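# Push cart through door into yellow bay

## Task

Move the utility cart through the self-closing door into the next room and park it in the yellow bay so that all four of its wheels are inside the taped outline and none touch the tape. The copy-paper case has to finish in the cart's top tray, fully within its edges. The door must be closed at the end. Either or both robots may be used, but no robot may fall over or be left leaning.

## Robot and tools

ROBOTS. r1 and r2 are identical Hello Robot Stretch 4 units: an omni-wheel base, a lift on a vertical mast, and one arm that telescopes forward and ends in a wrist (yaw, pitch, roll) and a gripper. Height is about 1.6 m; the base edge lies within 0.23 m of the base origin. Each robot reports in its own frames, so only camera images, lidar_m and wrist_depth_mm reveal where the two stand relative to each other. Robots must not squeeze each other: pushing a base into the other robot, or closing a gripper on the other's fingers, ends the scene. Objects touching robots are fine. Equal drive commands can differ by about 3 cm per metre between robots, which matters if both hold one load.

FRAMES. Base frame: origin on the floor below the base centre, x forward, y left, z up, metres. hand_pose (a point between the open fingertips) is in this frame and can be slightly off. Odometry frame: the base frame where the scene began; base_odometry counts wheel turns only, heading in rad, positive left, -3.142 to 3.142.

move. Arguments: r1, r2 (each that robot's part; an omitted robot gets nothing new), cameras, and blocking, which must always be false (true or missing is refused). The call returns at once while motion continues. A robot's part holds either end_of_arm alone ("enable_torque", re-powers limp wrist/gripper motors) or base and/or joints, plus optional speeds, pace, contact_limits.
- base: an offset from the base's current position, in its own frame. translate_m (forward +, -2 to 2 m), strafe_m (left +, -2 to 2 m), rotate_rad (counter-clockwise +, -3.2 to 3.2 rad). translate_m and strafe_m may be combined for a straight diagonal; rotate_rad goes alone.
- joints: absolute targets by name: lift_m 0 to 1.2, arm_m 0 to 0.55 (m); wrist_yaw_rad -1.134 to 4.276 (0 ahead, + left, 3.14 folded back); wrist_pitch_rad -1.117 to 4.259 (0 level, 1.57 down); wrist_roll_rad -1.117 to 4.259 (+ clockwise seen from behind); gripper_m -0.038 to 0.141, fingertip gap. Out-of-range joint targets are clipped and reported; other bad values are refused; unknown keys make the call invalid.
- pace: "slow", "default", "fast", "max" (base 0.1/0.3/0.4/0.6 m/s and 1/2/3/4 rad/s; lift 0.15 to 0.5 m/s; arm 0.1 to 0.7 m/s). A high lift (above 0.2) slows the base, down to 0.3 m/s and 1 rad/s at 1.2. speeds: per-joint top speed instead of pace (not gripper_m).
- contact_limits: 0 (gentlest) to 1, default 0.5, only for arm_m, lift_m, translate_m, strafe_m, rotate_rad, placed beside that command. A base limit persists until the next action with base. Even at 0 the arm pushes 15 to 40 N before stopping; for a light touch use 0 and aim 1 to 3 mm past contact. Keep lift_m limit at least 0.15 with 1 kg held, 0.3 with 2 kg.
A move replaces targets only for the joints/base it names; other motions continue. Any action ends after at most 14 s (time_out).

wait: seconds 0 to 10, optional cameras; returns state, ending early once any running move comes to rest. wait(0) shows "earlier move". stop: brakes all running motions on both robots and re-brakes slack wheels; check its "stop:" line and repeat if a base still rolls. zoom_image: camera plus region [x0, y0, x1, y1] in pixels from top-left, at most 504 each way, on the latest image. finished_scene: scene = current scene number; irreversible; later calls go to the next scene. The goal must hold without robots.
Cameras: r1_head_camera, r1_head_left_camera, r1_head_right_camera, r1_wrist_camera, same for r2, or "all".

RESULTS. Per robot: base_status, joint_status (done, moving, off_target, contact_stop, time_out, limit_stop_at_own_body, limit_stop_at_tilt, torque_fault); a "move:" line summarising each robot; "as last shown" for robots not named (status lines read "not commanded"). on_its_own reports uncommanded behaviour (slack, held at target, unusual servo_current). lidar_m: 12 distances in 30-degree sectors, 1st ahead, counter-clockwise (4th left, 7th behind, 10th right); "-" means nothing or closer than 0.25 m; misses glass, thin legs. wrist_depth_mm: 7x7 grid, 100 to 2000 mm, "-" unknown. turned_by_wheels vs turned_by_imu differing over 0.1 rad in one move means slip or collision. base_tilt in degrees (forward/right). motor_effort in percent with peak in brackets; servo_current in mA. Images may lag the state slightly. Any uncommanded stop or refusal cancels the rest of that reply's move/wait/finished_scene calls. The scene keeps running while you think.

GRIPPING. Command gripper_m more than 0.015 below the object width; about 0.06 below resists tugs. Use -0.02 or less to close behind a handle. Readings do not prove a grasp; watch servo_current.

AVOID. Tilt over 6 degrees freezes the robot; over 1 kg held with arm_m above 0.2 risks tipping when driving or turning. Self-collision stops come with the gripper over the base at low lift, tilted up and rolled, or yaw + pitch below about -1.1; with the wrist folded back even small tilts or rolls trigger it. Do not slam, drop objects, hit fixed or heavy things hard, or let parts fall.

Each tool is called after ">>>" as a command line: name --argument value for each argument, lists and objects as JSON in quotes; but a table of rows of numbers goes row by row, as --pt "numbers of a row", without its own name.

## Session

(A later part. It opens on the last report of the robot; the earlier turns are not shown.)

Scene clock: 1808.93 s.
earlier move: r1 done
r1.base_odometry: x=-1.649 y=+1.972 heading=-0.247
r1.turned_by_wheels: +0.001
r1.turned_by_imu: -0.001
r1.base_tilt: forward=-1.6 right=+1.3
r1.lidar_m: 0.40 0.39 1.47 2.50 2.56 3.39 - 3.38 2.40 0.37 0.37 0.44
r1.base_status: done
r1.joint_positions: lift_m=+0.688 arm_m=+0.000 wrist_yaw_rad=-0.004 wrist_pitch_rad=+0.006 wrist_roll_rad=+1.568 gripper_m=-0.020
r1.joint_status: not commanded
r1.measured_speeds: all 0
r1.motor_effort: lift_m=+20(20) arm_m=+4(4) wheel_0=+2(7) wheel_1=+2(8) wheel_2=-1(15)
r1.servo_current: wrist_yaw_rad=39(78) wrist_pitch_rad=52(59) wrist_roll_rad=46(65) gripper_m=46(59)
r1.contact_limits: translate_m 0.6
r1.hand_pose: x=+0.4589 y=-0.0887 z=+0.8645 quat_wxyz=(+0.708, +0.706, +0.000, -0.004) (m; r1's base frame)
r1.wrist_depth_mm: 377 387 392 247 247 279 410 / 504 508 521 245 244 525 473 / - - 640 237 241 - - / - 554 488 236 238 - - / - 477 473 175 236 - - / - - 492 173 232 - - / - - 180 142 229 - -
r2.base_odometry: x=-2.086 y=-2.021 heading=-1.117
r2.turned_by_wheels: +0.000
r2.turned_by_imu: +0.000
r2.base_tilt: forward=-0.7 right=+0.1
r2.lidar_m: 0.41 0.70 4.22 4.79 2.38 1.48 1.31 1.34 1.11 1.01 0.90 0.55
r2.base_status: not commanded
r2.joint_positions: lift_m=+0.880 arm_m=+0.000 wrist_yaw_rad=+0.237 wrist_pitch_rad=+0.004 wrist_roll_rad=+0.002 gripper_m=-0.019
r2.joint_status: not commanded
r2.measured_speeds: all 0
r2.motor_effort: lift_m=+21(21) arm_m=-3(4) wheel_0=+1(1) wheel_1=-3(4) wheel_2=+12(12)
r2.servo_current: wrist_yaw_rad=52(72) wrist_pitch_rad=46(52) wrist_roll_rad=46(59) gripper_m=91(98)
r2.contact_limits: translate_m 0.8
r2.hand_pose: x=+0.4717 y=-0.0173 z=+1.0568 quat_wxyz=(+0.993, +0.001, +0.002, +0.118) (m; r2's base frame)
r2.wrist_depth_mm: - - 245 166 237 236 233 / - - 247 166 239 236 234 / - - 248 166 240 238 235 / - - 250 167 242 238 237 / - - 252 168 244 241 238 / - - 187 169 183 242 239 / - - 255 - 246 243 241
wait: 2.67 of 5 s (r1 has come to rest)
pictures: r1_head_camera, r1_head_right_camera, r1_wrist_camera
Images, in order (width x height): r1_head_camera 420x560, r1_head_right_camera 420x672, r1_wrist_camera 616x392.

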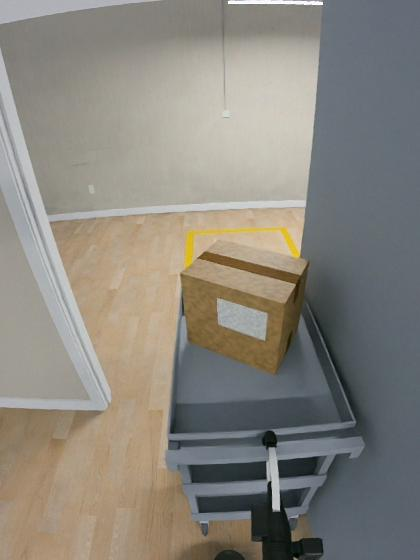

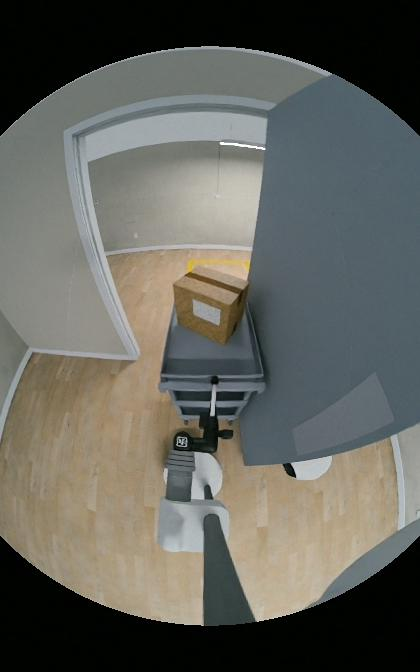

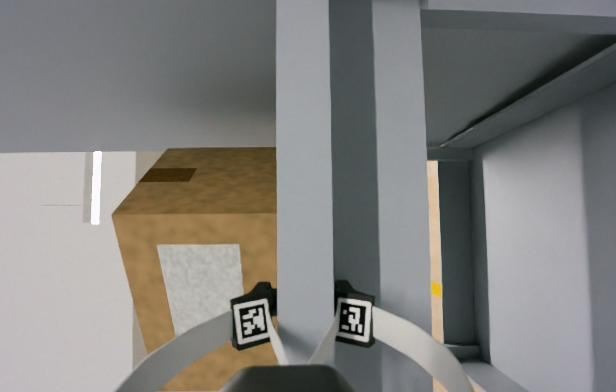

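>>> move --r1 '{"base":{"translate_m":0.5,"strafe_m":0.065},"contact_limits":{"translate_m":0.6}}' --blocking false

>>> wait --seconds 5 --cameras '["r1_head_camera","r1_wrist_camera","r1_head_right_camera"]'

Scene clock: 1823.47 s.
move: r1 moving
r1.base_odometry: x=-1.617 y=+1.968 heading=-0.247
r1.turned_by_wheels: +0.000
r1.turned_by_imu: -0.001
r1.base_tilt: forward=-1.6 right=+1.3
r1.lidar_m: 0.38 0.41 1.39 2.47 2.57 3.36 - 3.35 2.36 0.36 0.38 0.43
r1.base_status: translate_m moving; strafe_m moving
r1.joint_positions: lift_m=+0.688 arm_m=+0.000 wrist_yaw_rad=-0.004 wrist_pitch_rad=+0.006 wrist_roll_rad=+1.568 gripper_m=-0.020
r1.joint_status: not commanded
r1.measured_speeds: translate_m=+0.122 strafe_m=+0.016 rotate_rad=+0.000 lift_m=+0.000 arm_m=+0.000 wrist_yaw_rad=+0.000 wrist_pitch_rad=+0.000 wrist_roll_rad=+0.000
r1.motor_effort: lift_m=+20(20) arm_m=+4(4) wheel_0=+6(6) wheel_1=+7(8) wheel_2=-12(13)
r1.servo_current: wrist_yaw_rad=59(65) wrist_pitch_rad=46(52) wrist_roll_rad=52(59) gripper_m=46(52)
r1.contact_limits: translate_m 0.6
r1.hand_pose: x=+0.4589 y=-0.0887 z=+0.8645 quat_wxyz=(+0.708, +0.706, +0.000, -0.004) (m; r1's base frame)
r1.wrist_depth_mm: 375 384 384 248 249 279 404 / 504 504 512 245 243 521 459 / - - 647 239 241 - - / - 559 496 236 237 - - / - 477 473 175 235 - - / - - 500 185 232 - - / - - 180 142 229 - -
r2: as last shown
r2.base_tilt: forward=-0.7 right=+0.0
r2.lidar_m: 0.39 0.73 4.17 4.79 2.35 1.46 1.31 1.36 1.11 1.01 0.95 0.53
r2.motor_effort: lift_m=+21(21) arm_m=-3(4) wheel_0=+1(1) wheel_1=-3(3) wheel_2=+12(12)
r2.servo_current: wrist_yaw_rad=65(65) wrist_pitch_rad=46(46) wrist_roll_rad=39(52) gripper_m=91(98)
r2.contact_limits: translate_m 0.8
r2.wrist_depth_mm: - - 245 165 237 235 233 / - - 247 166 240 236 233 / - - 248 167 241 237 235 / - - 250 167 243 239 236 / - - 252 168 245 240 238 / - - 187 169 182 243 238 / - - 254 - 247 242 241
pictures: none

Scene clock: 1826.13 s.
earlier move: r1 done
r1.base_odometry: x=-1.148 y=+1.913 heading=-0.247
r1.turned_by_wheels: +0.000
r1.turned_by_imu: -0.001
r1.base_tilt: forward=-1.6 right=+1.3
r1.lidar_m: 0.40 0.38 0.81 1.92 2.54 3.33 - 3.96 0.42 0.38 0.38 0.43
r1.base_status: done
r1.joint_positions: lift_m=+0.688 arm_m=+0.000 wrist_yaw_rad=-0.004 wrist_pitch_rad=+0.006 wrist_roll_rad=+1.568 gripper_m=-0.020
r1.joint_status: not commanded
r1.measured_speeds: all 0
r1.motor_effort: lift_m=+20(20) arm_m=+4(4) wheel_0=+1(6) wheel_1=+0(8) wheel_2=+1(14)
r1.servo_current: wrist_yaw_rad=33(72) wrist_pitch_rad=46(52) wrist_roll_rad=78(78) gripper_m=46(59)
r1.contact_limits: translate_m 0.6
r1.hand_pose: x=+0.4589 y=-0.0887 z=+0.8645 quat_wxyz=(+0.708, +0.706, +0.000, -0.004) (m; r1's base frame)
r1.wrist_depth_mm: 449 480 488 238 238 496 1078 / - - - - 237 1708 - / - - 627 236 236 - - / - 488 466 234 235 - - / - 496 480 233 233 - - / - - 504 172 232 - - / - - 180 141 231 - -
r2.base_odometry: x=-2.086 y=-2.021 heading=-1.117
r2.turned_by_wheels: +0.000
r2.turned_by_imu: +0.000
r2.base_tilt: forward=-0.7 right=+0.0
r2.lidar_m: 0.41 3.44 4.19 4.78 2.35 1.51 1.32 1.34 1.12 1.00 0.92 0.55
r2.base_status: not commanded
r2.joint_positions: lift_m=+0.880 arm_m=+0.000 wrist_yaw_rad=+0.237 wrist_pitch_rad=+0.004 wrist_roll_rad=+0.002 gripper_m=-0.019
r2.joint_status: not commanded
r2.measured_speeds: all 0
r2.motor_effort: lift_m=+21(21) arm_m=-3(4) wheel_0=+1(1) wheel_1=-3(4) wheel_2=+12(12)
r2.servo_current: wrist_yaw_rad=52(78) wrist_pitch_rad=39(46) wrist_roll_rad=46(65) gripper_m=91(98)
r2.contact_limits: translate_m 0.8
r2.hand_pose: x=+0.4717 y=-0.0173 z=+1.0568 quat_wxyz=(+0.993, +0.001, +0.002, +0.118) (m; r2's base frame)
r2.wrist_depth_mm: - - 245 165 238 236 233 / - - 246 166 240 236 235 / - - 248 166 242 238 235 / - - 250 167 243 239 236 / - - 251 167 244 241 238 / - - 188 170 182 242 239 / - - 254 - 248 242 241
wait: 2.67 of 5 s (r1 has come to rest)
pictures: r1_head_camera, r1_head_right_camera, r1_wrist_camera
Images, in order (width x height): r1_head_camera 420x560, r1_head_right_camera 420x672, r1_wrist_camera 616x392.

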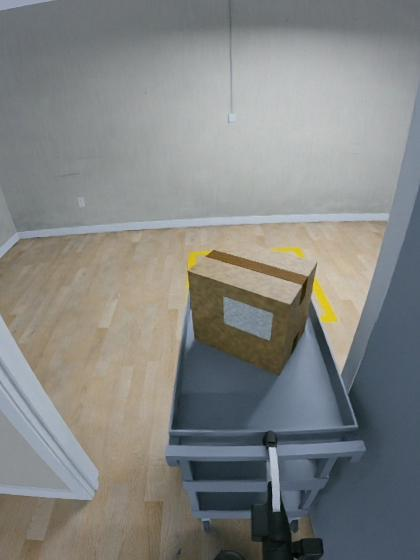

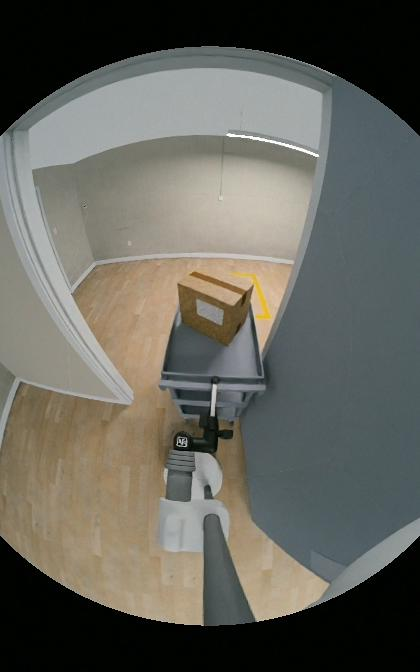

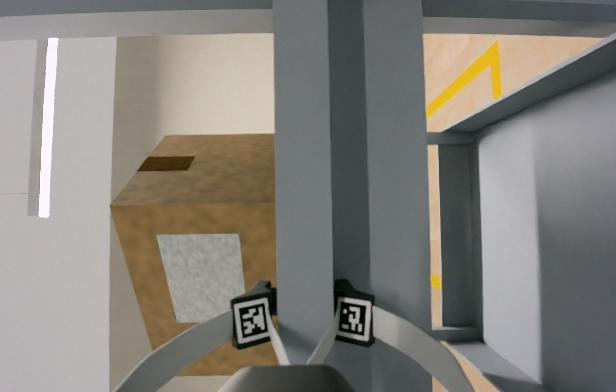

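>>> move --r1 '{"base":{"translate_m":0.5,"strafe_m":-0.02},"contact_limits":{"translate_m":0.6}}' --blocking false

>>> wait --seconds 5 --cameras '["r1_head_camera","r1_wrist_camera","r1_head_right_camera"]'

Scene clock: 1856.23 s.
move: r1 moving
r1.base_odometry: x=-1.118 y=+1.904 heading=-0.247
r1.turned_by_wheels: +0.000
r1.turned_by_imu: +0.000
r1.base_tilt: forward=-1.6 right=+1.3
r1.lidar_m: 0.38 0.41 0.79 1.83 2.52 3.33 - 4.17 0.43 0.36 0.39 0.42
r1.base_status: translate_m moving; strafe_m moving
r1.joint_positions: lift_m=+0.688 arm_m=+0.000 wrist_yaw_rad=-0.004 wrist_pitch_rad=+0.006 wrist_roll_rad=+1.568 gripper_m=-0.020
r1.joint_status: not commanded
r1.measured_speeds: translate_m=+0.123 strafe_m=-0.004 rotate_rad=+0.005 lift_m=+0.000 arm_m=+0.000 wrist_yaw_rad=+0.000 wrist_pitch_rad=+0.000 wrist_roll_rad=+0.000
r1.motor_effort: lift_m=+20(20) arm_m=+4(4) wheel_0=+9(9) wheel_1=+4(7) wheel_2=-12(13)
r1.servo_current: wrist_yaw_rad=46(65) wrist_pitch_rad=46(52) wrist_roll_rad=39(59) gripper_m=39(52)
r1.contact_limits: translate_m 0.6
r1.hand_pose: x=+0.4589 y=-0.0887 z=+0.8645 quat_wxyz=(+0.708, +0.706, +0.000, -0.004) (m; r1's base frame)
r1.wrist_depth_mm: 466 - - - 237 1537 1182 / - - - - 236 1708 - / - - 627 235 236 - - / - 500 469 234 235 - - / - 484 477 234 234 - - / - - 504 173 232 - - / - - 180 143 231 - -
r2: as last shown
r2.lidar_m: 0.41 3.44 4.21 4.79 2.37 1.48 1.34 1.33 1.11 1.01 0.93 0.53
r2.motor_effort: lift_m=+21(21) arm_m=-3(4) wheel_0=+1(1) wheel_1=-3(3) wheel_2=+12(12)
r2.servo_current: wrist_yaw_rad=59(72) wrist_pitch_rad=46(52) wrist_roll_rad=46(52) gripper_m=91(98)
r2.contact_limits: translate_m 0.8
r2.wrist_depth_mm: - - 245 165 237 235 233 / - - 247 166 240 236 234 / - - 248 166 241 238 236 / - - 249 167 242 240 236 / - - 251 168 244 240 237 / - - 188 169 182 242 239 / - - 253 - 247 243 241
pictures: none

Scene clock: 1858.90 s.
earlier move: r1 done
r1.base_odometry: x=-0.668 y=+1.771 heading=-0.246
r1.turned_by_wheels: +0.000
r1.turned_by_imu: +0.000
r1.base_tilt: forward=-1.6 right=+1.2
r1.lidar_m: 0.38 0.38 0.65 0.62 2.56 3.40 - 0.51 0.33 0.30 0.30 0.44
r1.base_status: done
r1.joint_positions: lift_m=+0.688 arm_m=+0.000 wrist_yaw_rad=-0.001 wrist_pitch_rad=+0.006 wrist_roll_rad=+1.568 gripper_m=-0.020
r1.joint_status: not commanded
r1.measured_speeds: all 0
r1.motor_effort: lift_m=+20(20) arm_m=+4(4) wheel_0=+3(11) wheel_1=+1(8) wheel_2=+4(13)
r1.servo_current: wrist_yaw_rad=52(72) wrist_pitch_rad=46(59) wrist_roll_rad=46(65) gripper_m=46(59)
r1.contact_limits: translate_m 0.6
r1.hand_pose: x=+0.4592 y=-0.0876 z=+0.8645 quat_wxyz=(+0.708, +0.706, +0.002, -0.002) (m; r1's base frame)
r1.wrist_depth_mm: - - - 240 241 1464 1160 / - - - - 240 1661 - / - - - 237 237 - - / - 535 477 235 236 - - / - 484 480 233 234 - - / - - 500 173 232 - - / - - 180 142 230 - -
r2.base_odometry: x=-2.086 y=-2.021 heading=-1.117
r2.turned_by_wheels: +0.000
r2.turned_by_imu: +0.000
r2.base_tilt: forward=-0.7 right=+0.0
r2.lidar_m: 0.41 3.43 4.22 4.80 2.33 1.52 1.33 1.34 1.14 1.01 0.94 0.55
r2.base_status: not commanded
r2.joint_positions: lift_m=+0.880 arm_m=+0.000 wrist_yaw_rad=+0.237 wrist_pitch_rad=+0.004 wrist_roll_rad=+0.002 gripper_m=-0.019
r2.joint_status: not commanded
r2.measured_speeds: all 0
r2.motor_effort: lift_m=+21(21) arm_m=-3(4) wheel_0=+1(1) wheel_1=-3(4) wheel_2=+12(12)
r2.servo_current: wrist_yaw_rad=65(72) wrist_pitch_rad=39(52) wrist_roll_rad=46(59) gripper_m=98(98)
r2.contact_limits: translate_m 0.8
r2.hand_pose: x=+0.4717 y=-0.0173 z=+1.0568 quat_wxyz=(+0.993, +0.001, +0.002, +0.118) (m; r2's base frame)
r2.wrist_depth_mm: - - 245 165 238 236 232 / - - 247 166 239 236 235 / - - 248 166 241 238 236 / - - 249 167 243 238 237 / - - 251 168 245 241 238 / - - 188 169 182 242 239 / - - 254 - 247 242 241
wait: 2.67 of 5 s (r1 has come to rest)
pictures: r1_head_camera, r1_head_right_camera, r1_wrist_camera
Images, in order (width x height): r1_head_camera 420x560, r1_head_right_camera 420x672, r1_wrist_camera 616x392.

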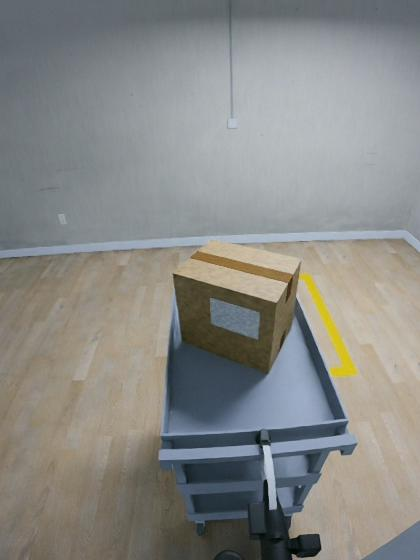

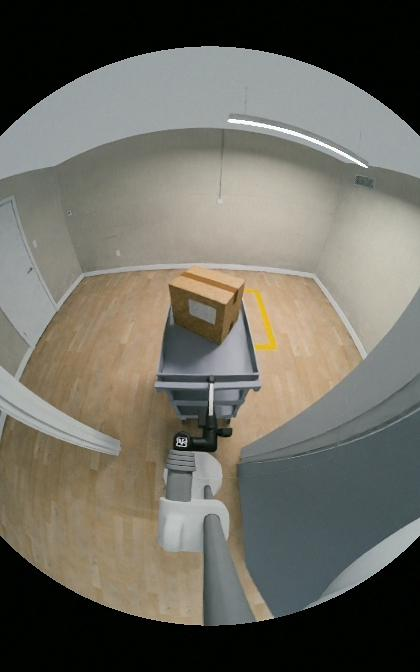

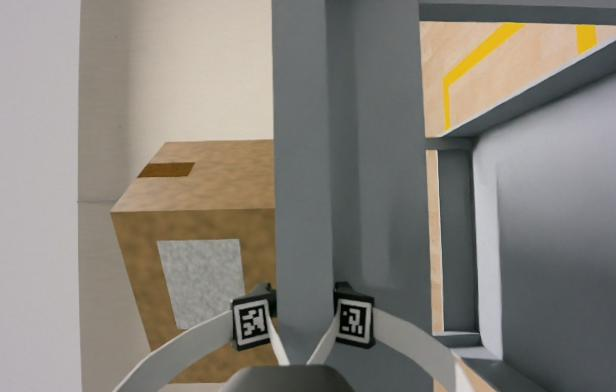

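>>> move --r1 '{"base":{"translate_m":0.35,"strafe_m":0.06},"contact_limits":{"translate_m":0.6}}' --blocking false

>>> wait --seconds 5 --cameras '["r1_head_camera","r1_wrist_camera","r1_head_right_camera"]'

Scene clock: 1872.23 s.
move: r1 moving
r1.base_odometry: x=-0.636 y=+1.769 heading=-0.246
r1.turned_by_wheels: +0.000
r1.turned_by_imu: +0.000
r1.base_tilt: forward=-1.6 right=+1.3
r1.lidar_m: 0.37 0.39 2.63 0.62 2.54 3.39 - 0.51 0.34 0.29 0.36 0.44
r1.base_status: translate_m moving; strafe_m moving
r1.joint_positions: lift_m=+0.688 arm_m=+0.000 wrist_yaw_rad=-0.001 wrist_pitch_rad=+0.006 wrist_roll_rad=+1.568 gripper_m=-0.020
r1.joint_status: not commanded
r1.measured_speeds: translate_m=+0.122 strafe_m=+0.022 rotate_rad=+0.002 lift_m=+0.000 arm_m=+0.000 wrist_yaw_rad=+0.000 wrist_pitch_rad=+0.000 wrist_roll_rad=+0.000
r1.motor_effort: lift_m=+20(20) arm_m=+4(4) wheel_0=+6(9) wheel_1=+7(8) wheel_2=-11(12)
r1.servo_current: wrist_yaw_rad=52(59) wrist_pitch_rad=52(52) wrist_roll_rad=65(65) gripper_m=39(52)
r1.contact_limits: translate_m 0.6
r1.hand_pose: x=+0.4592 y=-0.0876 z=+0.8645 quat_wxyz=(+0.708, +0.706, +0.002, -0.002) (m; r1's base frame)
r1.wrist_depth_mm: - - - 248 249 278 1138 / - - - 246 245 1618 1205 / - - - 239 242 878 - / - - 500 236 238 - - / - 477 469 176 236 - - / - - 492 174 232 - - / - - 180 142 229 - -
r2: as last shown
r2.lidar_m: 0.42 3.45 4.19 4.80 2.35 1.48 1.33 1.33 1.15 1.00 0.92 0.54
r2.servo_current: wrist_yaw_rad=52(65) wrist_pitch_rad=46(46) wrist_roll_rad=46(59) gripper_m=91(98)
r2.contact_limits: translate_m 0.8
r2.wrist_depth_mm: - - 247 165 238 236 232 / - - 246 166 240 236 233 / - - 249 166 241 237 236 / - - 251 167 243 239 237 / - - 250 168 244 241 237 / - - 188 169 183 241 239 / - - 254 - 247 242 241
pictures: none

Scene clock: 1874.40 s.
earlier move: r1 done
r1.base_odometry: x=-0.314 y=+1.744 heading=-0.246
r1.turned_by_wheels: +0.000
r1.turned_by_imu: -0.001
r1.base_tilt: forward=-1.6 right=+1.3
r1.lidar_m: 0.38 0.35 2.56 0.59 0.59 3.36 - 0.56 0.43 0.42 2.36 0.43
r1.base_status: done
r1.joint_positions: lift_m=+0.688 arm_m=+0.000 wrist_yaw_rad=-0.002 wrist_pitch_rad=+0.006 wrist_roll_rad=+1.568 gripper_m=-0.020
r1.joint_status: not commanded
r1.measured_speeds: all 0
r1.motor_effort: lift_m=+20(20) arm_m=-4(4) wheel_0=+2(9) wheel_1=+0(10) wheel_2=+2(14)
r1.servo_current: wrist_yaw_rad=46(65) wrist_pitch_rad=52(59) wrist_roll_rad=46(85) gripper_m=46(52)
r1.contact_limits: translate_m 0.6
r1.hand_pose: x=+0.4591 y=-0.0881 z=+0.8645 quat_wxyz=(+0.708, +0.706, +0.001, -0.003) (m; r1's base frame)
r1.wrist_depth_mm: - - - 242 242 1499 1182 / - - - 238 241 1576 - / - - - 236 239 - - / - 535 480 236 235 - - / - 480 480 233 234 - - / - - 504 174 232 - - / - - 180 143 230 - -
r2.base_odometry: x=-2.086 y=-2.021 heading=-1.117
r2.turned_by_wheels: +0.000
r2.turned_by_imu: +0.000
r2.base_tilt: forward=-0.6 right=+0.0
r2.lidar_m: 0.38 3.43 4.21 4.77 2.39 1.48 1.32 1.34 1.12 1.01 0.95 0.52
r2.base_status: not commanded
r2.joint_positions: lift_m=+0.880 arm_m=+0.000 wrist_yaw_rad=+0.237 wrist_pitch_rad=+0.004 wrist_roll_rad=+0.002 gripper_m=-0.019
r2.joint_status: not commanded
r2.measured_speeds: all 0
r2.motor_effort: lift_m=+21(21) arm_m=-3(4) wheel_0=+1(1) wheel_1=-3(4) wheel_2=+11(12)
r2.servo_current: wrist_yaw_rad=52(72) wrist_pitch_rad=46(46) wrist_roll_rad=52(59) gripper_m=98(98)
r2.contact_limits: translate_m 0.8
r2.hand_pose: x=+0.4717 y=-0.0173 z=+1.0568 quat_wxyz=(+0.993, +0.001, +0.002, +0.118) (m; r2's base frame)
r2.wrist_depth_mm: - - 246 165 238 236 233 / - - 246 166 240 237 234 / - - 248 167 242 239 236 / - - 250 167 243 239 237 / - - 251 168 245 241 238 / - - 189 170 183 244 239 / - - 254 - 247 243 241
wait: 2.17 of 5 s (r1 has come to rest)
pictures: r1_head_camera, r1_head_right_camera, r1_wrist_camera
Images, in order (width x height): r1_head_camera 420x560, r1_head_right_camera 420x672, r1_wrist_camera 616x392.

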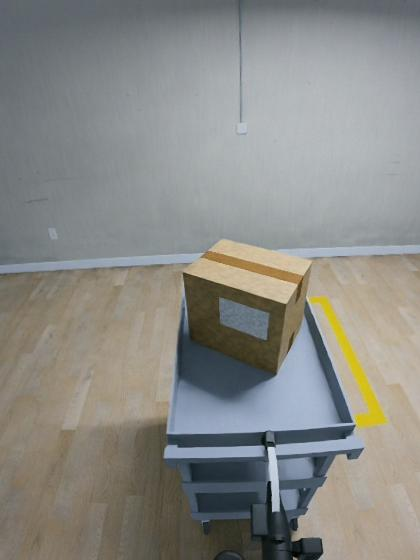

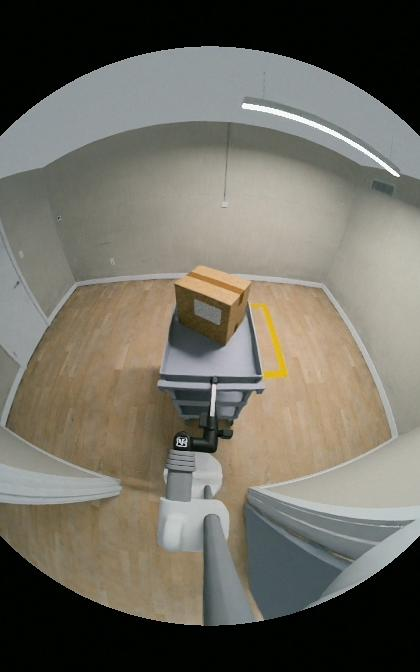

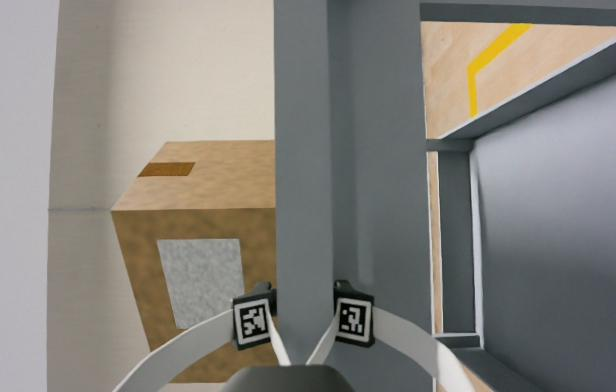

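>>> move --r1 '{"base":{"translate_m":0.35,"strafe_m":-0.11},"contact_limits":{"translate_m":0.6}}' --blocking false

>>> wait --seconds 5 --cameras '["r1_head_camera","r1_wrist_camera","r1_head_right_camera","r1_head_left_camera"]'

Scene clock: 1885.67 s.
move: r1 moving
r1.base_odometry: x=-0.286 y=+1.727 heading=-0.245
r1.turned_by_wheels: +0.000
r1.turned_by_imu: +0.000
r1.base_tilt: forward=-1.6 right=+1.3
r1.lidar_m: 0.38 0.39 2.59 0.77 0.61 3.36 - 0.54 0.38 0.55 2.29 0.42
r1.base_status: translate_m moving; strafe_m moving
r1.joint_positions: lift_m=+0.688 arm_m=+0.000 wrist_yaw_rad=-0.002 wrist_pitch_rad=+0.006 wrist_roll_rad=+1.568 gripper_m=-0.020
r1.joint_status: not commanded
r1.measured_speeds: translate_m=+0.124 strafe_m=-0.039 rotate_rad=+0.002 lift_m=+0.000 arm_m=+0.000 wrist_yaw_rad=+0.000 wrist_pitch_rad=+0.000 wrist_roll_rad=+0.000
r1.motor_effort: lift_m=+20(20) arm_m=+4(4) wheel_0=+9(11) wheel_1=+4(6) wheel_2=-10(11)
r1.servo_current: wrist_yaw_rad=46(59) wrist_pitch_rad=46(52) wrist_roll_rad=52(65) gripper_m=46(46)
r1.contact_limits: translate_m 0.6
r1.hand_pose: x=+0.4590 y=-0.0881 z=+0.8645 quat_wxyz=(+0.708, +0.706, +0.001, -0.003) (m; r1's base frame)
r1.wrist_depth_mm: - - - 239 241 1464 1182 / - - - 177 239 1618 - / - - - 236 237 - - / - 539 484 233 235 - - / - 484 473 233 236 - - / - - 504 174 233 - - / - - 180 142 230 - -
r2: as last shown
r2.base_tilt: forward=-0.7 right=+0.1
r2.lidar_m: 0.38 3.45 4.21 4.77 2.36 1.51 1.33 1.34 1.13 1.02 0.90 0.55
r2.motor_effort: lift_m=+21(21) arm_m=-4(4) wheel_0=+1(1) wheel_1=-3(4) wheel_2=+12(12)
r2.servo_current: wrist_yaw_rad=59(59) wrist_pitch_rad=39(46) wrist_roll_rad=52(52) gripper_m=91(98)
r2.contact_limits: translate_m 0.8
r2.wrist_depth_mm: - - 246 165 238 236 234 / - - 247 166 240 236 234 / - - 248 166 240 238 235 / - - 250 167 243 238 237 / - - 252 168 244 240 237 / - - 188 170 182 242 241 / - - 254 - 248 242 241
pictures: none

Scene clock: 1887.83 s.
earlier move: r1 done
r1.base_odometry: x=-0.001 y=+1.552 heading=-0.245
r1.turned_by_wheels: +0.000
r1.turned_by_imu: +0.001
r1.base_tilt: forward=-1.6 right=+1.2
r1.lidar_m: 0.34 0.36 2.69 2.25 0.85 3.68 1.38 0.54 0.64 1.59 2.21 0.46
r1.base_status: done
r1.joint_positions: lift_m=+0.688 arm_m=+0.000 wrist_yaw_rad=+0.001 wrist_pitch_rad=+0.006 wrist_roll_rad=+1.568 gripper_m=-0.020
r1.joint_status: not commanded
r1.measured_speeds: all 0
r1.motor_effort: lift_m=+20(20) arm_m=-4(4) wheel_0=+3(13) wheel_1=+2(6) wheel_2=+1(11)
r1.servo_current: wrist_yaw_rad=39(78) wrist_pitch_rad=39(59) wrist_roll_rad=26(65) gripper_m=52(52)
r1.contact_limits: translate_m 0.6
r1.hand_pose: x=+0.4594 y=-0.0872 z=+0.8645 quat_wxyz=(+0.708, +0.706, +0.002, -0.002) (m; r1's base frame)
r1.wrist_depth_mm: - - - 204 273 283 283 / - - - 199 263 1863 1229 / - - - 251 254 1756 - / - - 603 244 246 - - / - 462 462 180 239 - - / - 496 473 175 232 - - / - - 180 141 223 - -
r2.base_odometry: x=-2.086 y=-2.021 heading=-1.117
r2.turned_by_wheels: +0.000
r2.turned_by_imu: +0.000
r2.base_tilt: forward=-0.7 right=+0.1
r2.lidar_m: 0.39 3.47 4.17 4.79 2.36 1.50 1.31 1.33 1.15 1.00 0.94 0.53
r2.base_status: not commanded
r2.joint_positions: lift_m=+0.880 arm_m=+0.000 wrist_yaw_rad=+0.237 wrist_pitch_rad=+0.004 wrist_roll_rad=+0.002 gripper_m=-0.019
r2.joint_status: not commanded
r2.measured_speeds: all 0
r2.motor_effort: lift_m=+21(21) arm_m=-4(4) wheel_0=+0(1) wheel_1=-3(4) wheel_2=+12(12)
r2.servo_current: wrist_yaw_rad=52(65) wrist_pitch_rad=39(46) wrist_roll_rad=59(59) gripper_m=91(98)
r2.contact_limits: translate_m 0.8
r2.hand_pose: x=+0.4717 y=-0.0173 z=+1.0568 quat_wxyz=(+0.993, +0.001, +0.002, +0.118) (m; r2's base frame)
r2.wrist_depth_mm: - - 245 165 237 236 233 / - - 246 166 239 236 235 / - - 248 166 241 238 235 / - - 249 167 242 239 236 / - - 252 167 245 241 239 / - - 187 169 182 242 240 / - - 254 - 247 242 241
wait: 2.17 of 5 s (r1 has come to rest)
pictures: r1_head_camera, r1_head_left_camera, r1_head_right_camera, r1_wrist_camera
Images, in order (width x height): r1_head_camera 420x560, r1_head_left_camera 420x672, r1_head_right_camera 420x672, r1_wrist_camera 616x392.

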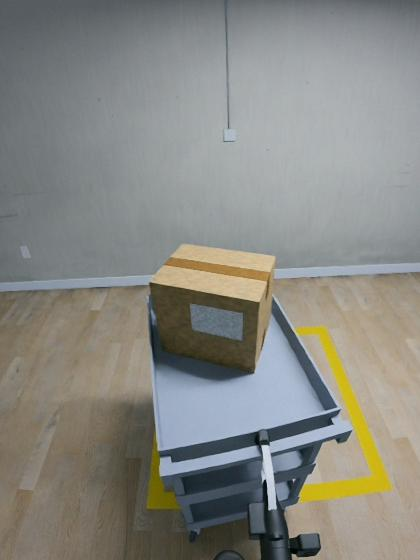

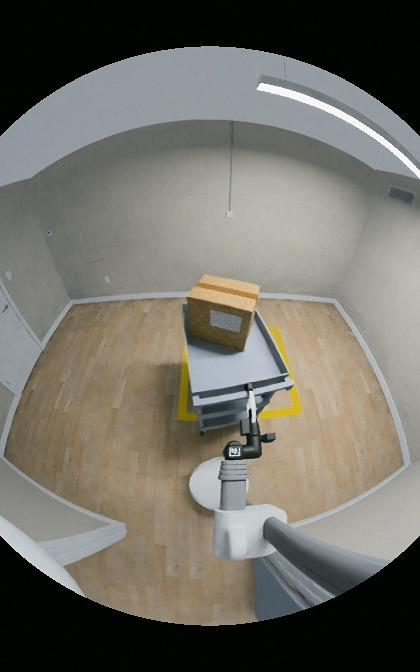

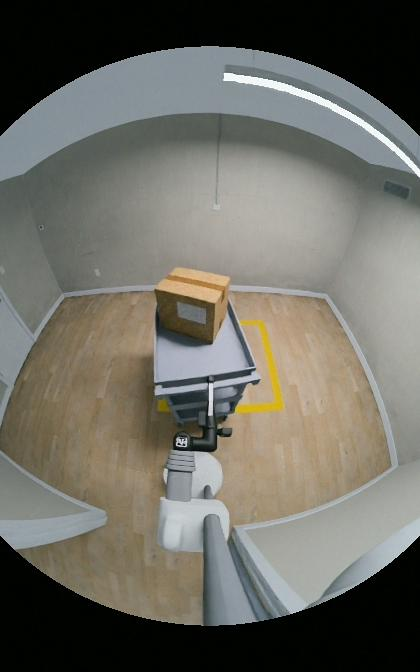

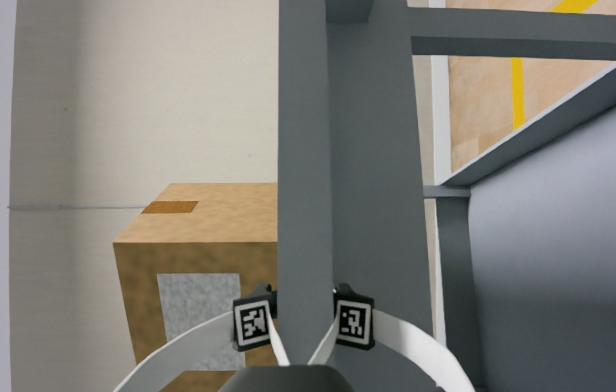

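>>> move --r1 '{"base":{"translate_m":0.27,"strafe_m":0.07},"contact_limits":{"translate_m":0.6}}' --blocking false

>>> wait --seconds 5 --cameras '["r1_head_camera","r1_wrist_camera","r1_head_right_camera","r1_head_left_camera"]'

Scene clock: 1932.77 s.
move: r1 moving
r1.base_odometry: x=+0.031 y=+1.553 heading=-0.245
r1.turned_by_wheels: +0.000
r1.turned_by_imu: +0.000
r1.base_tilt: forward=-1.6 right=+1.3
r1.lidar_m: 0.34 0.35 2.68 2.37 0.86 3.77 1.43 0.56 0.67 1.67 2.19 0.46
r1.base_status: translate_m moving; strafe_m moving
r1.joint_positions: lift_m=+0.688 arm_m=+0.000 wrist_yaw_rad=+0.001 wrist_pitch_rad=+0.006 wrist_roll_rad=+1.568 gripper_m=-0.020
r1.joint_status: not commanded
r1.measured_speeds: translate_m=+0.120 strafe_m=+0.032 rotate_rad=-0.003 lift_m=+0.000 arm_m=+0.000 wrist_yaw_rad=-0.002 wrist_pitch_rad=+0.000 wrist_roll_rad=+0.000
r1.motor_effort: lift_m=+20(20) arm_m=+4(4) wheel_0=+4(8) wheel_1=+7(8) wheel_2=-9(11)
r1.servo_current: wrist_yaw_rad=52(65) wrist_pitch_rad=46(59) wrist_roll_rad=52(65) gripper_m=46(52)
r1.contact_limits: translate_m 0.6
r1.hand_pose: x=+0.4593 y=-0.0872 z=+0.8645 quat_wxyz=(+0.708, +0.706, +0.002, -0.002) (m; r1's base frame)
r1.wrist_depth_mm: - - - 215 290 293 294 / - - - 206 274 1756 1229 / - - - 258 260 1808 - / - - - 248 250 - - / - 492 462 182 240 - - / - 477 462 185 231 - - / - 484 180 143 180 - -
r2: as last shown
r2.base_tilt: forward=-0.6 right=+0.0
r2.lidar_m: 0.39 3.42 4.18 4.78 2.36 1.48 1.32 1.36 1.12 1.02 0.92 0.54
r2.motor_effort: lift_m=+21(21) arm_m=-3(4) wheel_0=+1(1) wheel_1=-3(3) wheel_2=+12(12)
r2.servo_current: wrist_yaw_rad=52(59) wrist_pitch_rad=39(52) wrist_roll_rad=52(59) gripper_m=91(98)
r2.contact_limits: translate_m 0.8
r2.wrist_depth_mm: - - 246 166 239 236 233 / - - 247 166 241 236 235 / - - 249 166 241 237 235 / - - 250 167 243 239 236 / - - 250 167 244 241 238 / - - 188 169 182 242 240 / - - 254 - 247 243 241
pictures: none

Scene clock: 1934.63 s.
earlier move: r1 done
r1.base_odometry: x=+0.278 y=+1.555 heading=-0.245
r1.turned_by_wheels: +0.000
r1.turned_by_imu: +0.000
r1.base_tilt: forward=-1.6 right=+1.2
r1.lidar_m: 0.35 0.37 2.63 2.51 1.11 0.99 1.65 0.80 1.02 2.19 2.25 0.41
r1.base_status: done
r1.joint_positions: lift_m=+0.688 arm_m=+0.000 wrist_yaw_rad=-0.003 wrist_pitch_rad=+0.006 wrist_roll_rad=+1.568 gripper_m=-0.020
r1.joint_status: not commanded
r1.measured_speeds: all 0
r1.motor_effort: lift_m=+20(20) arm_m=-4(4) wheel_0=+3(8) wheel_1=+1(9) wheel_2=+1(15)
r1.servo_current: wrist_yaw_rad=39(72) wrist_pitch_rad=46(59) wrist_roll_rad=59(65) gripper_m=52(59)
r1.contact_limits: translate_m 0.6
r1.hand_pose: x=+0.4590 y=-0.0882 z=+0.8645 quat_wxyz=(+0.708, +0.706, +0.001, -0.003) (m; r1's base frame)
r1.wrist_depth_mm: - - - 199 277 279 291 / - - - 257 258 1618 1281 / - - - 189 251 1661 - / - 554 580 242 244 - - / - 459 466 179 238 - - / - 484 473 184 230 - - / - 138 183 143 224 - -
r2.base_odometry: x=-2.086 y=-2.021 heading=-1.117
r2.turned_by_wheels: +0.000
r2.turned_by_imu: +0.000
r2.base_tilt: forward=-0.6 right=+0.1
r2.lidar_m: 0.40 3.46 4.17 4.79 2.35 1.49 1.33 1.34 1.15 1.01 0.93 0.54
r2.base_status: not commanded
r2.joint_positions: lift_m=+0.880 arm_m=+0.000 wrist_yaw_rad=+0.237 wrist_pitch_rad=+0.004 wrist_roll_rad=+0.002 gripper_m=-0.019
r2.joint_status: not commanded
r2.measured_speeds: all 0
r2.motor_effort: lift_m=+21(21) arm_m=-3(4) wheel_0=+1(1) wheel_1=-3(4) wheel_2=+12(12)
r2.servo_current: wrist_yaw_rad=59(65) wrist_pitch_rad=39(52) wrist_roll_rad=46(65) gripper_m=91(98)
r2.contact_limits: translate_m 0.8
r2.hand_pose: x=+0.4717 y=-0.0173 z=+1.0568 quat_wxyz=(+0.993, +0.001, +0.002, +0.118) (m; r2's base frame)
r2.wrist_depth_mm: - - 245 165 239 236 232 / - - 248 166 240 237 234 / - - 249 167 241 236 235 / - - 250 167 242 239 237 / - - 251 168 244 241 238 / - - 188 169 182 242 239 / - - 254 - 248 243 241
wait: 1.87 of 5 s (r1 has come to rest)
pictures: r1_head_camera, r1_head_left_camera, r1_head_right_camera, r1_wrist_camera
Images, in order (width x height): r1_head_camera 420x560, r1_head_left_camera 420x672, r1_head_right_camera 420x672, r1_wrist_camera 616x392.

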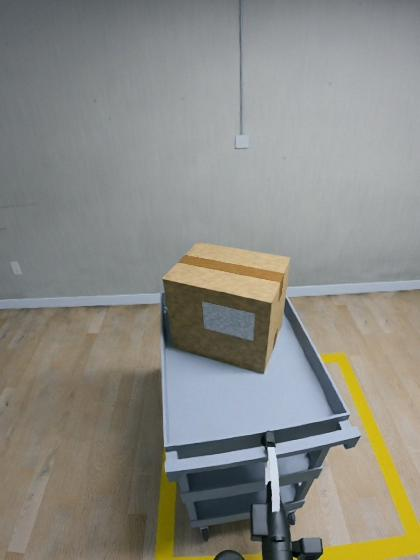

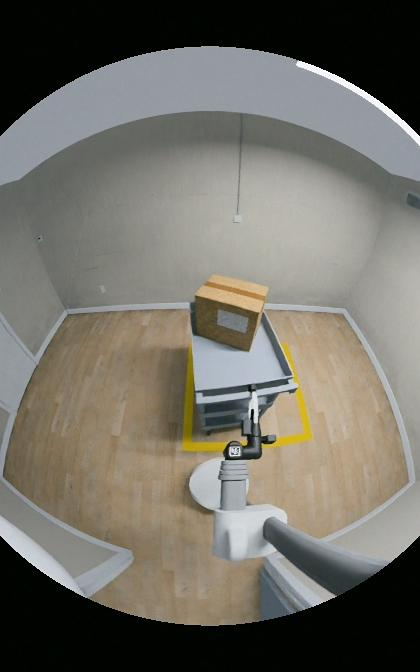

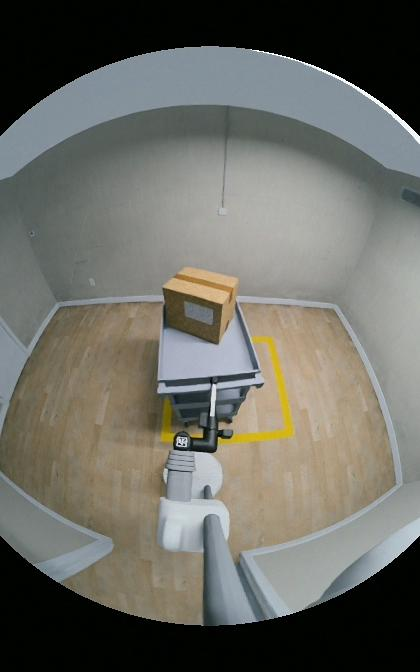

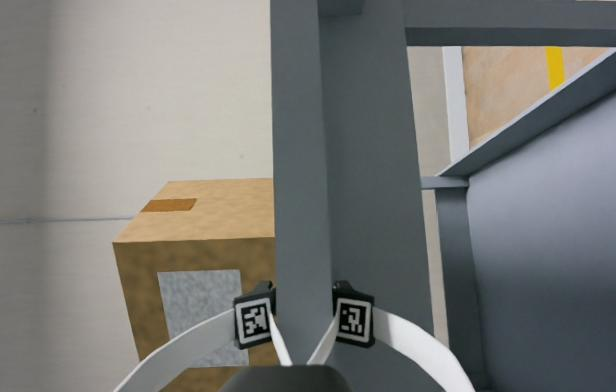

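>>> move --r1 '{"base":{"translate_m":-0.375,"strafe_m":0.24},"contact_limits":{"translate_m":0.6}}' --blocking false

>>> wait --seconds 5

>>> move --r1 '{"base":{"rotate_rad":-0.25},"pace":"slow"}' --blocking false

>>> wait --seconds 3 --cameras '["r1_head_camera","r1_wrist_camera","r1_head_right_camera","r1_head_left_camera"]'

Scene clock: 1967.53 s.
move: r1 moving
r1.base_odometry: x=+0.254 y=+1.580 heading=-0.245
r1.turned_by_wheels: +0.000
r1.turned_by_imu: +0.000
r1.base_tilt: forward=-1.6 right=+1.3
r1.lidar_m: 0.36 0.39 2.59 2.49 1.06 0.93 1.75 0.80 0.97 2.22 2.29 0.42
r1.base_status: translate_m moving; strafe_m moving
r1.joint_positions: lift_m=+0.688 arm_m=+0.000 wrist_yaw_rad=-0.003 wrist_pitch_rad=+0.006 wrist_roll_rad=+1.568 gripper_m=-0.020
r1.joint_status: not commanded
r1.measured_speeds: translate_m=-0.115 strafe_m=+0.074 rotate_rad=-0.002 lift_m=+0.000 arm_m=+0.000 wrist_yaw_rad=+0.000 wrist_pitch_rad=+0.001 wrist_roll_rad=+0.000
r1.motor_effort: lift_m=+20(20) arm_m=-4(4) wheel_0=-10(13) wheel_1=+3(3) wheel_2=+10(11)
r1.servo_current: wrist_yaw_rad=59(59) wrist_pitch_rad=46(52) wrist_roll_rad=46(59) gripper_m=52(52)
r1.contact_limits: translate_m 0.6
r1.hand_pose: x=+0.4590 y=-0.0882 z=+0.8644 quat_wxyz=(+0.708, +0.706, +0.001, -0.003) (m; r1's base frame)
r1.wrist_depth_mm: - - - 258 263 279 296 / - - - 191 254 1661 1160 / - - - 186 249 1808 - / - 559 549 239 242 - - / - 462 469 178 238 - - / - 488 480 175 231 - - / - 138 179 142 226 - -
r2: as last shown
r2.base_tilt: forward=-0.7 right=+0.0
r2.lidar_m: 0.40 3.44 4.16 4.79 2.37 1.49 1.32 1.31 1.15 1.01 0.92 0.55
r2.motor_effort: lift_m=+21(21) arm_m=-3(4) wheel_0=+1(1) wheel_1=-3(3) wheel_2=+12(12)
r2.servo_current: wrist_yaw_rad=52(65) wrist_pitch_rad=46(46) wrist_roll_rad=46(52) gripper_m=98(98)
r2.contact_limits: translate_m 0.8
r2.wrist_depth_mm: - - 246 166 238 236 233 / - - 248 166 240 236 233 / - - 248 167 241 237 235 / - - 250 167 244 238 236 / - - 251 167 245 240 237 / - - 188 169 182 242 239 / - - 254 - 247 243 240
pictures: none

Scene clock: 1969.87 s.
earlier move: r1 done
r1.base_odometry: x=-0.028 y=+1.878 heading=-0.245
r1.turned_by_wheels: +0.000
r1.turned_by_imu: +0.001
r1.base_tilt: forward=-1.6 right=+1.3
r1.lidar_m: 0.42 0.50 2.36 1.79 0.54 0.54 - 0.84 0.70 1.30 2.53 0.39
r1.base_status: done
r1.joint_positions: lift_m=+0.688 arm_m=+0.000 wrist_yaw_rad=+0.003 wrist_pitch_rad=+0.006 wrist_roll_rad=+1.568 gripper_m=-0.020
r1.joint_status: not commanded
r1.measured_speeds: all 0
r1.motor_effort: lift_m=+20(20) arm_m=-4(4) wheel_0=-1(16) wheel_1=+4(5) wheel_2=-1(16)
r1.servo_current: wrist_yaw_rad=65(65) wrist_pitch_rad=46(52) wrist_roll_rad=52(65) gripper_m=39(52)
r1.contact_limits: translate_m 0.6
r1.hand_pose: x=+0.4595 y=-0.0866 z=+0.8644 quat_wxyz=(+0.708, +0.706, +0.003, -0.001) (m; r1's base frame)
r1.wrist_depth_mm: - 504 492 120 178 178 - / - 424 424 128 187 - - / - 436 445 - 198 - - / - - 530 - 211 - - / - - - 154 224 - - / - - - 185 233 1756 - / - - 179 141 177 1430 1308
r2.base_odometry: x=-2.086 y=-2.021 heading=-1.117
r2.turned_by_wheels: +0.000
r2.turned_by_imu: +0.000
r2.base_tilt: forward=-0.7 right=+0.1
r2.lidar_m: 0.41 3.44 4.20 4.77 2.36 1.51 1.34 1.34 1.13 1.01 0.88 0.54
r2.base_status: not commanded
r2.joint_positions: lift_m=+0.880 arm_m=+0.000 wrist_yaw_rad=+0.237 wrist_pitch_rad=+0.004 wrist_roll_rad=+0.002 gripper_m=-0.019
r2.joint_status: not commanded
r2.measured_speeds: all 0
r2.motor_effort: lift_m=+21(21) arm_m=-3(4) wheel_0=+1(1) wheel_1=-3(4) wheel_2=+12(12)
r2.servo_current: wrist_yaw_rad=59(72) wrist_pitch_rad=46(52) wrist_roll_rad=52(59) gripper_m=98(98)
r2.contact_limits: translate_m 0.8
r2.hand_pose: x=+0.4717 y=-0.0173 z=+1.0568 quat_wxyz=(+0.993, +0.001, +0.002, +0.118) (m; r2's base frame)
r2.wrist_depth_mm: - - 244 166 239 236 233 / - - 247 166 240 236 234 / - - 248 167 242 237 236 / - - 250 167 243 239 236 / - - 250 168 245 241 239 / - - 189 169 182 242 240 / - - 254 - 247 242 240
wait: 2.33 of 5 s (r1 has come to rest)
pictures: none

Scene clock: 1970.37 s.
move: r1 moving
r1.base_odometry: x=-0.028 y=+1.879 heading=-0.370
r1.turned_by_wheels: -0.125
r1.turned_by_imu: -0.125
r1.base_tilt: forward=-1.5 right=+1.2
r1.lidar_m: 0.42 0.47 2.49 2.26 0.64 0.55 - 0.97 0.69 0.90 2.47 0.42
r1.base_status: rotate_rad moving
r1.joint_positions: lift_m=+0.688 arm_m=+0.000 wrist_yaw_rad=+0.005 wrist_pitch_rad=+0.006 wrist_roll_rad=+1.568 gripper_m=-0.020
r1.joint_status: not commanded
r1.measured_speeds: translate_m=+0.001 strafe_m=+0.001 rotate_rad=-0.488 lift_m=+0.000 arm_m=+0.000 wrist_yaw_rad=+0.000 wrist_pitch_rad=+0.000 wrist_roll_rad=+0.000
r1.motor_effort: lift_m=+20(20) arm_m=-4(4) wheel_0=+13(13) wheel_1=+7(7) wheel_2=+9(10)
r1.servo_current: wrist_yaw_rad=52(65) wrist_pitch_rad=46(52) wrist_roll_rad=39(59) gripper_m=52(52)
r1.hand_pose: x=+0.4598 y=-0.0859 z=+0.8644 quat_wxyz=(+0.708, +0.706, +0.004, +0.000) (m; r1's base frame)
r1.wrist_depth_mm: - - - 140 196 - - / - 569 517 144 204 - - / - 439 442 150 211 - - / - 492 473 156 218 - - / - - 564 162 227 - - / - - 627 186 234 1863 - / - - 160 142 244 1430 -
r2: as last shown
r2.base_tilt: forward=-0.6 right=+0.1
r2.lidar_m: 0.38 3.46 4.19 4.79 2.38 1.51 1.34 1.34 1.15 1.01 0.92 0.55
r2.servo_current: wrist_yaw_rad=59(65) wrist_pitch_rad=46(46) wrist_roll_rad=46(52) gripper_m=91(98)
r2.contact_limits: translate_m 0.8
r2.wrist_depth_mm: - - 246 166 239 236 232 / - - 247 166 238 237 234 / - - 247 167 243 237 236 / - - 249 167 243 239 236 / - - 251 168 244 241 238 / - - 188 170 182 242 239 / - - 254 - 247 243 241
pictures: none

Scene clock: 1971.17 s.
earlier move: r1 done
r1.base_odometry: x=-0.028 y=+1.879 heading=-0.494
r1.turned_by_wheels: -0.125
r1.turned_by_imu: -0.125
r1.base_tilt: forward=-1.6 right=+1.3
r1.lidar_m: 0.38 0.40 2.70 2.26 0.82 0.54 - 1.27 0.69 0.71 2.43 0.44
r1.base_status: done
r1.joint_positions: lift_m=+0.688 arm_m=+0.000 wrist_yaw_rad=+0.002 wrist_pitch_rad=+0.006 wrist_roll_rad=+1.568 gripper_m=-0.020
r1.joint_status: not commanded
r1.measured_speeds: all 0
r1.motor_effort: lift_m=+20(20) arm_m=-1(4) wheel_0=+5(13) wheel_1=+2(8) wheel_2=+0(10)
r1.servo_current: wrist_yaw_rad=59(72) wrist_pitch_rad=52(52) wrist_roll_rad=52(59) gripper_m=52(52)
r1.hand_pose: x=+0.4594 y=-0.0870 z=+0.8644 quat_wxyz=(+0.708, +0.706, +0.003, -0.002) (m; r1's base frame)
r1.wrist_depth_mm: - - - 248 248 278 274 / - - - 243 245 1708 1205 / - - - 239 241 - - / - 554 492 237 239 - - / - 480 477 176 236 - - / - - 496 184 233 - - / - - 177 147 230 - -
r2.base_odometry: x=-2.086 y=-2.021 heading=-1.117
r2.turned_by_wheels: +0.000
r2.turned_by_imu: +0.000
r2.base_tilt: forward=-0.6 right=+0.0
r2.lidar_m: 0.41 3.43 4.19 4.78 2.35 1.50 1.33 1.34 1.13 1.01 0.90 0.54
r2.base_status: not commanded
r2.joint_positions: lift_m=+0.880 arm_m=+0.000 wrist_yaw_rad=+0.237 wrist_pitch_rad=+0.004 wrist_roll_rad=+0.002 gripper_m=-0.019
r2.joint_status: not commanded
r2.measured_speeds: all 0
r2.motor_effort: lift_m=+21(21) arm_m=-4(4) wheel_0=+1(1) wheel_1=-4(4) wheel_2=+12(12)
r2.servo_current: wrist_yaw_rad=52(72) wrist_pitch_rad=46(52) wrist_roll_rad=46(52) gripper_m=91(98)
r2.contact_limits: translate_m 0.8
r2.hand_pose: x=+0.4717 y=-0.0173 z=+1.0568 quat_wxyz=(+0.993, +0.001, +0.002, +0.118) (m; r2's base frame)
r2.wrist_depth_mm: - - 246 165 237 235 233 / - - 247 166 239 236 234 / - - 248 166 241 237 235 / - - 250 167 242 238 236 / - - 252 167 245 241 238 / - - 189 170 182 243 239 / - - 253 - 247 242 241
wait: 0.80 of 3 s (r1 has come to rest)
pictures: r1_head_camera, r1_head_left_camera, r1_head_right_camera, r1_wrist_camera
Images, in order (width x height): r1_head_camera 420x560, r1_head_left_camera 420x672, r1_head_right_camera 420x672, r1_wrist_camera 616x392.

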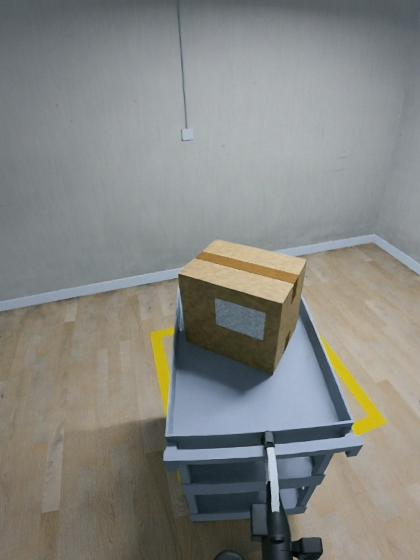

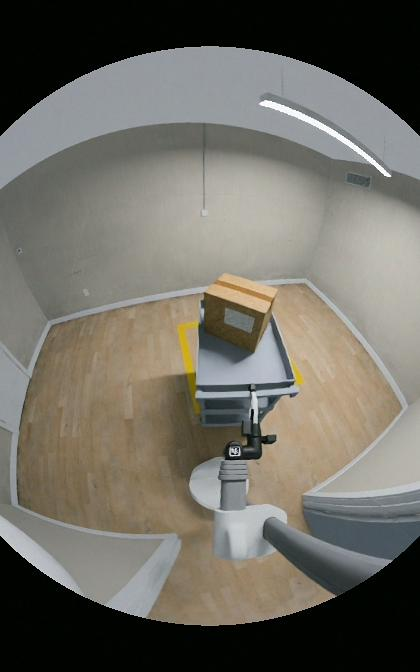

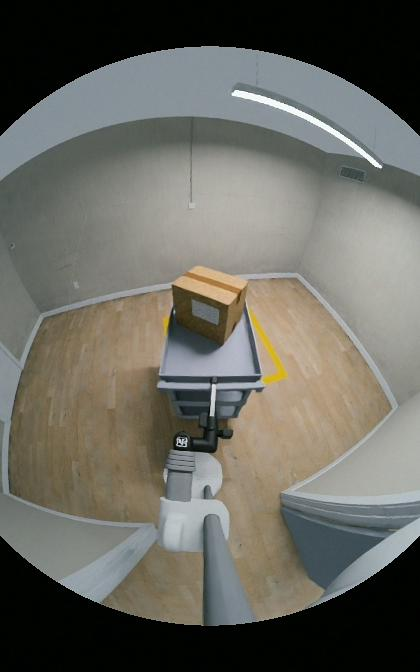

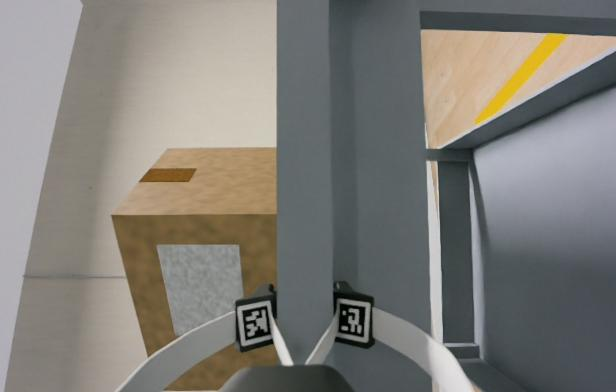

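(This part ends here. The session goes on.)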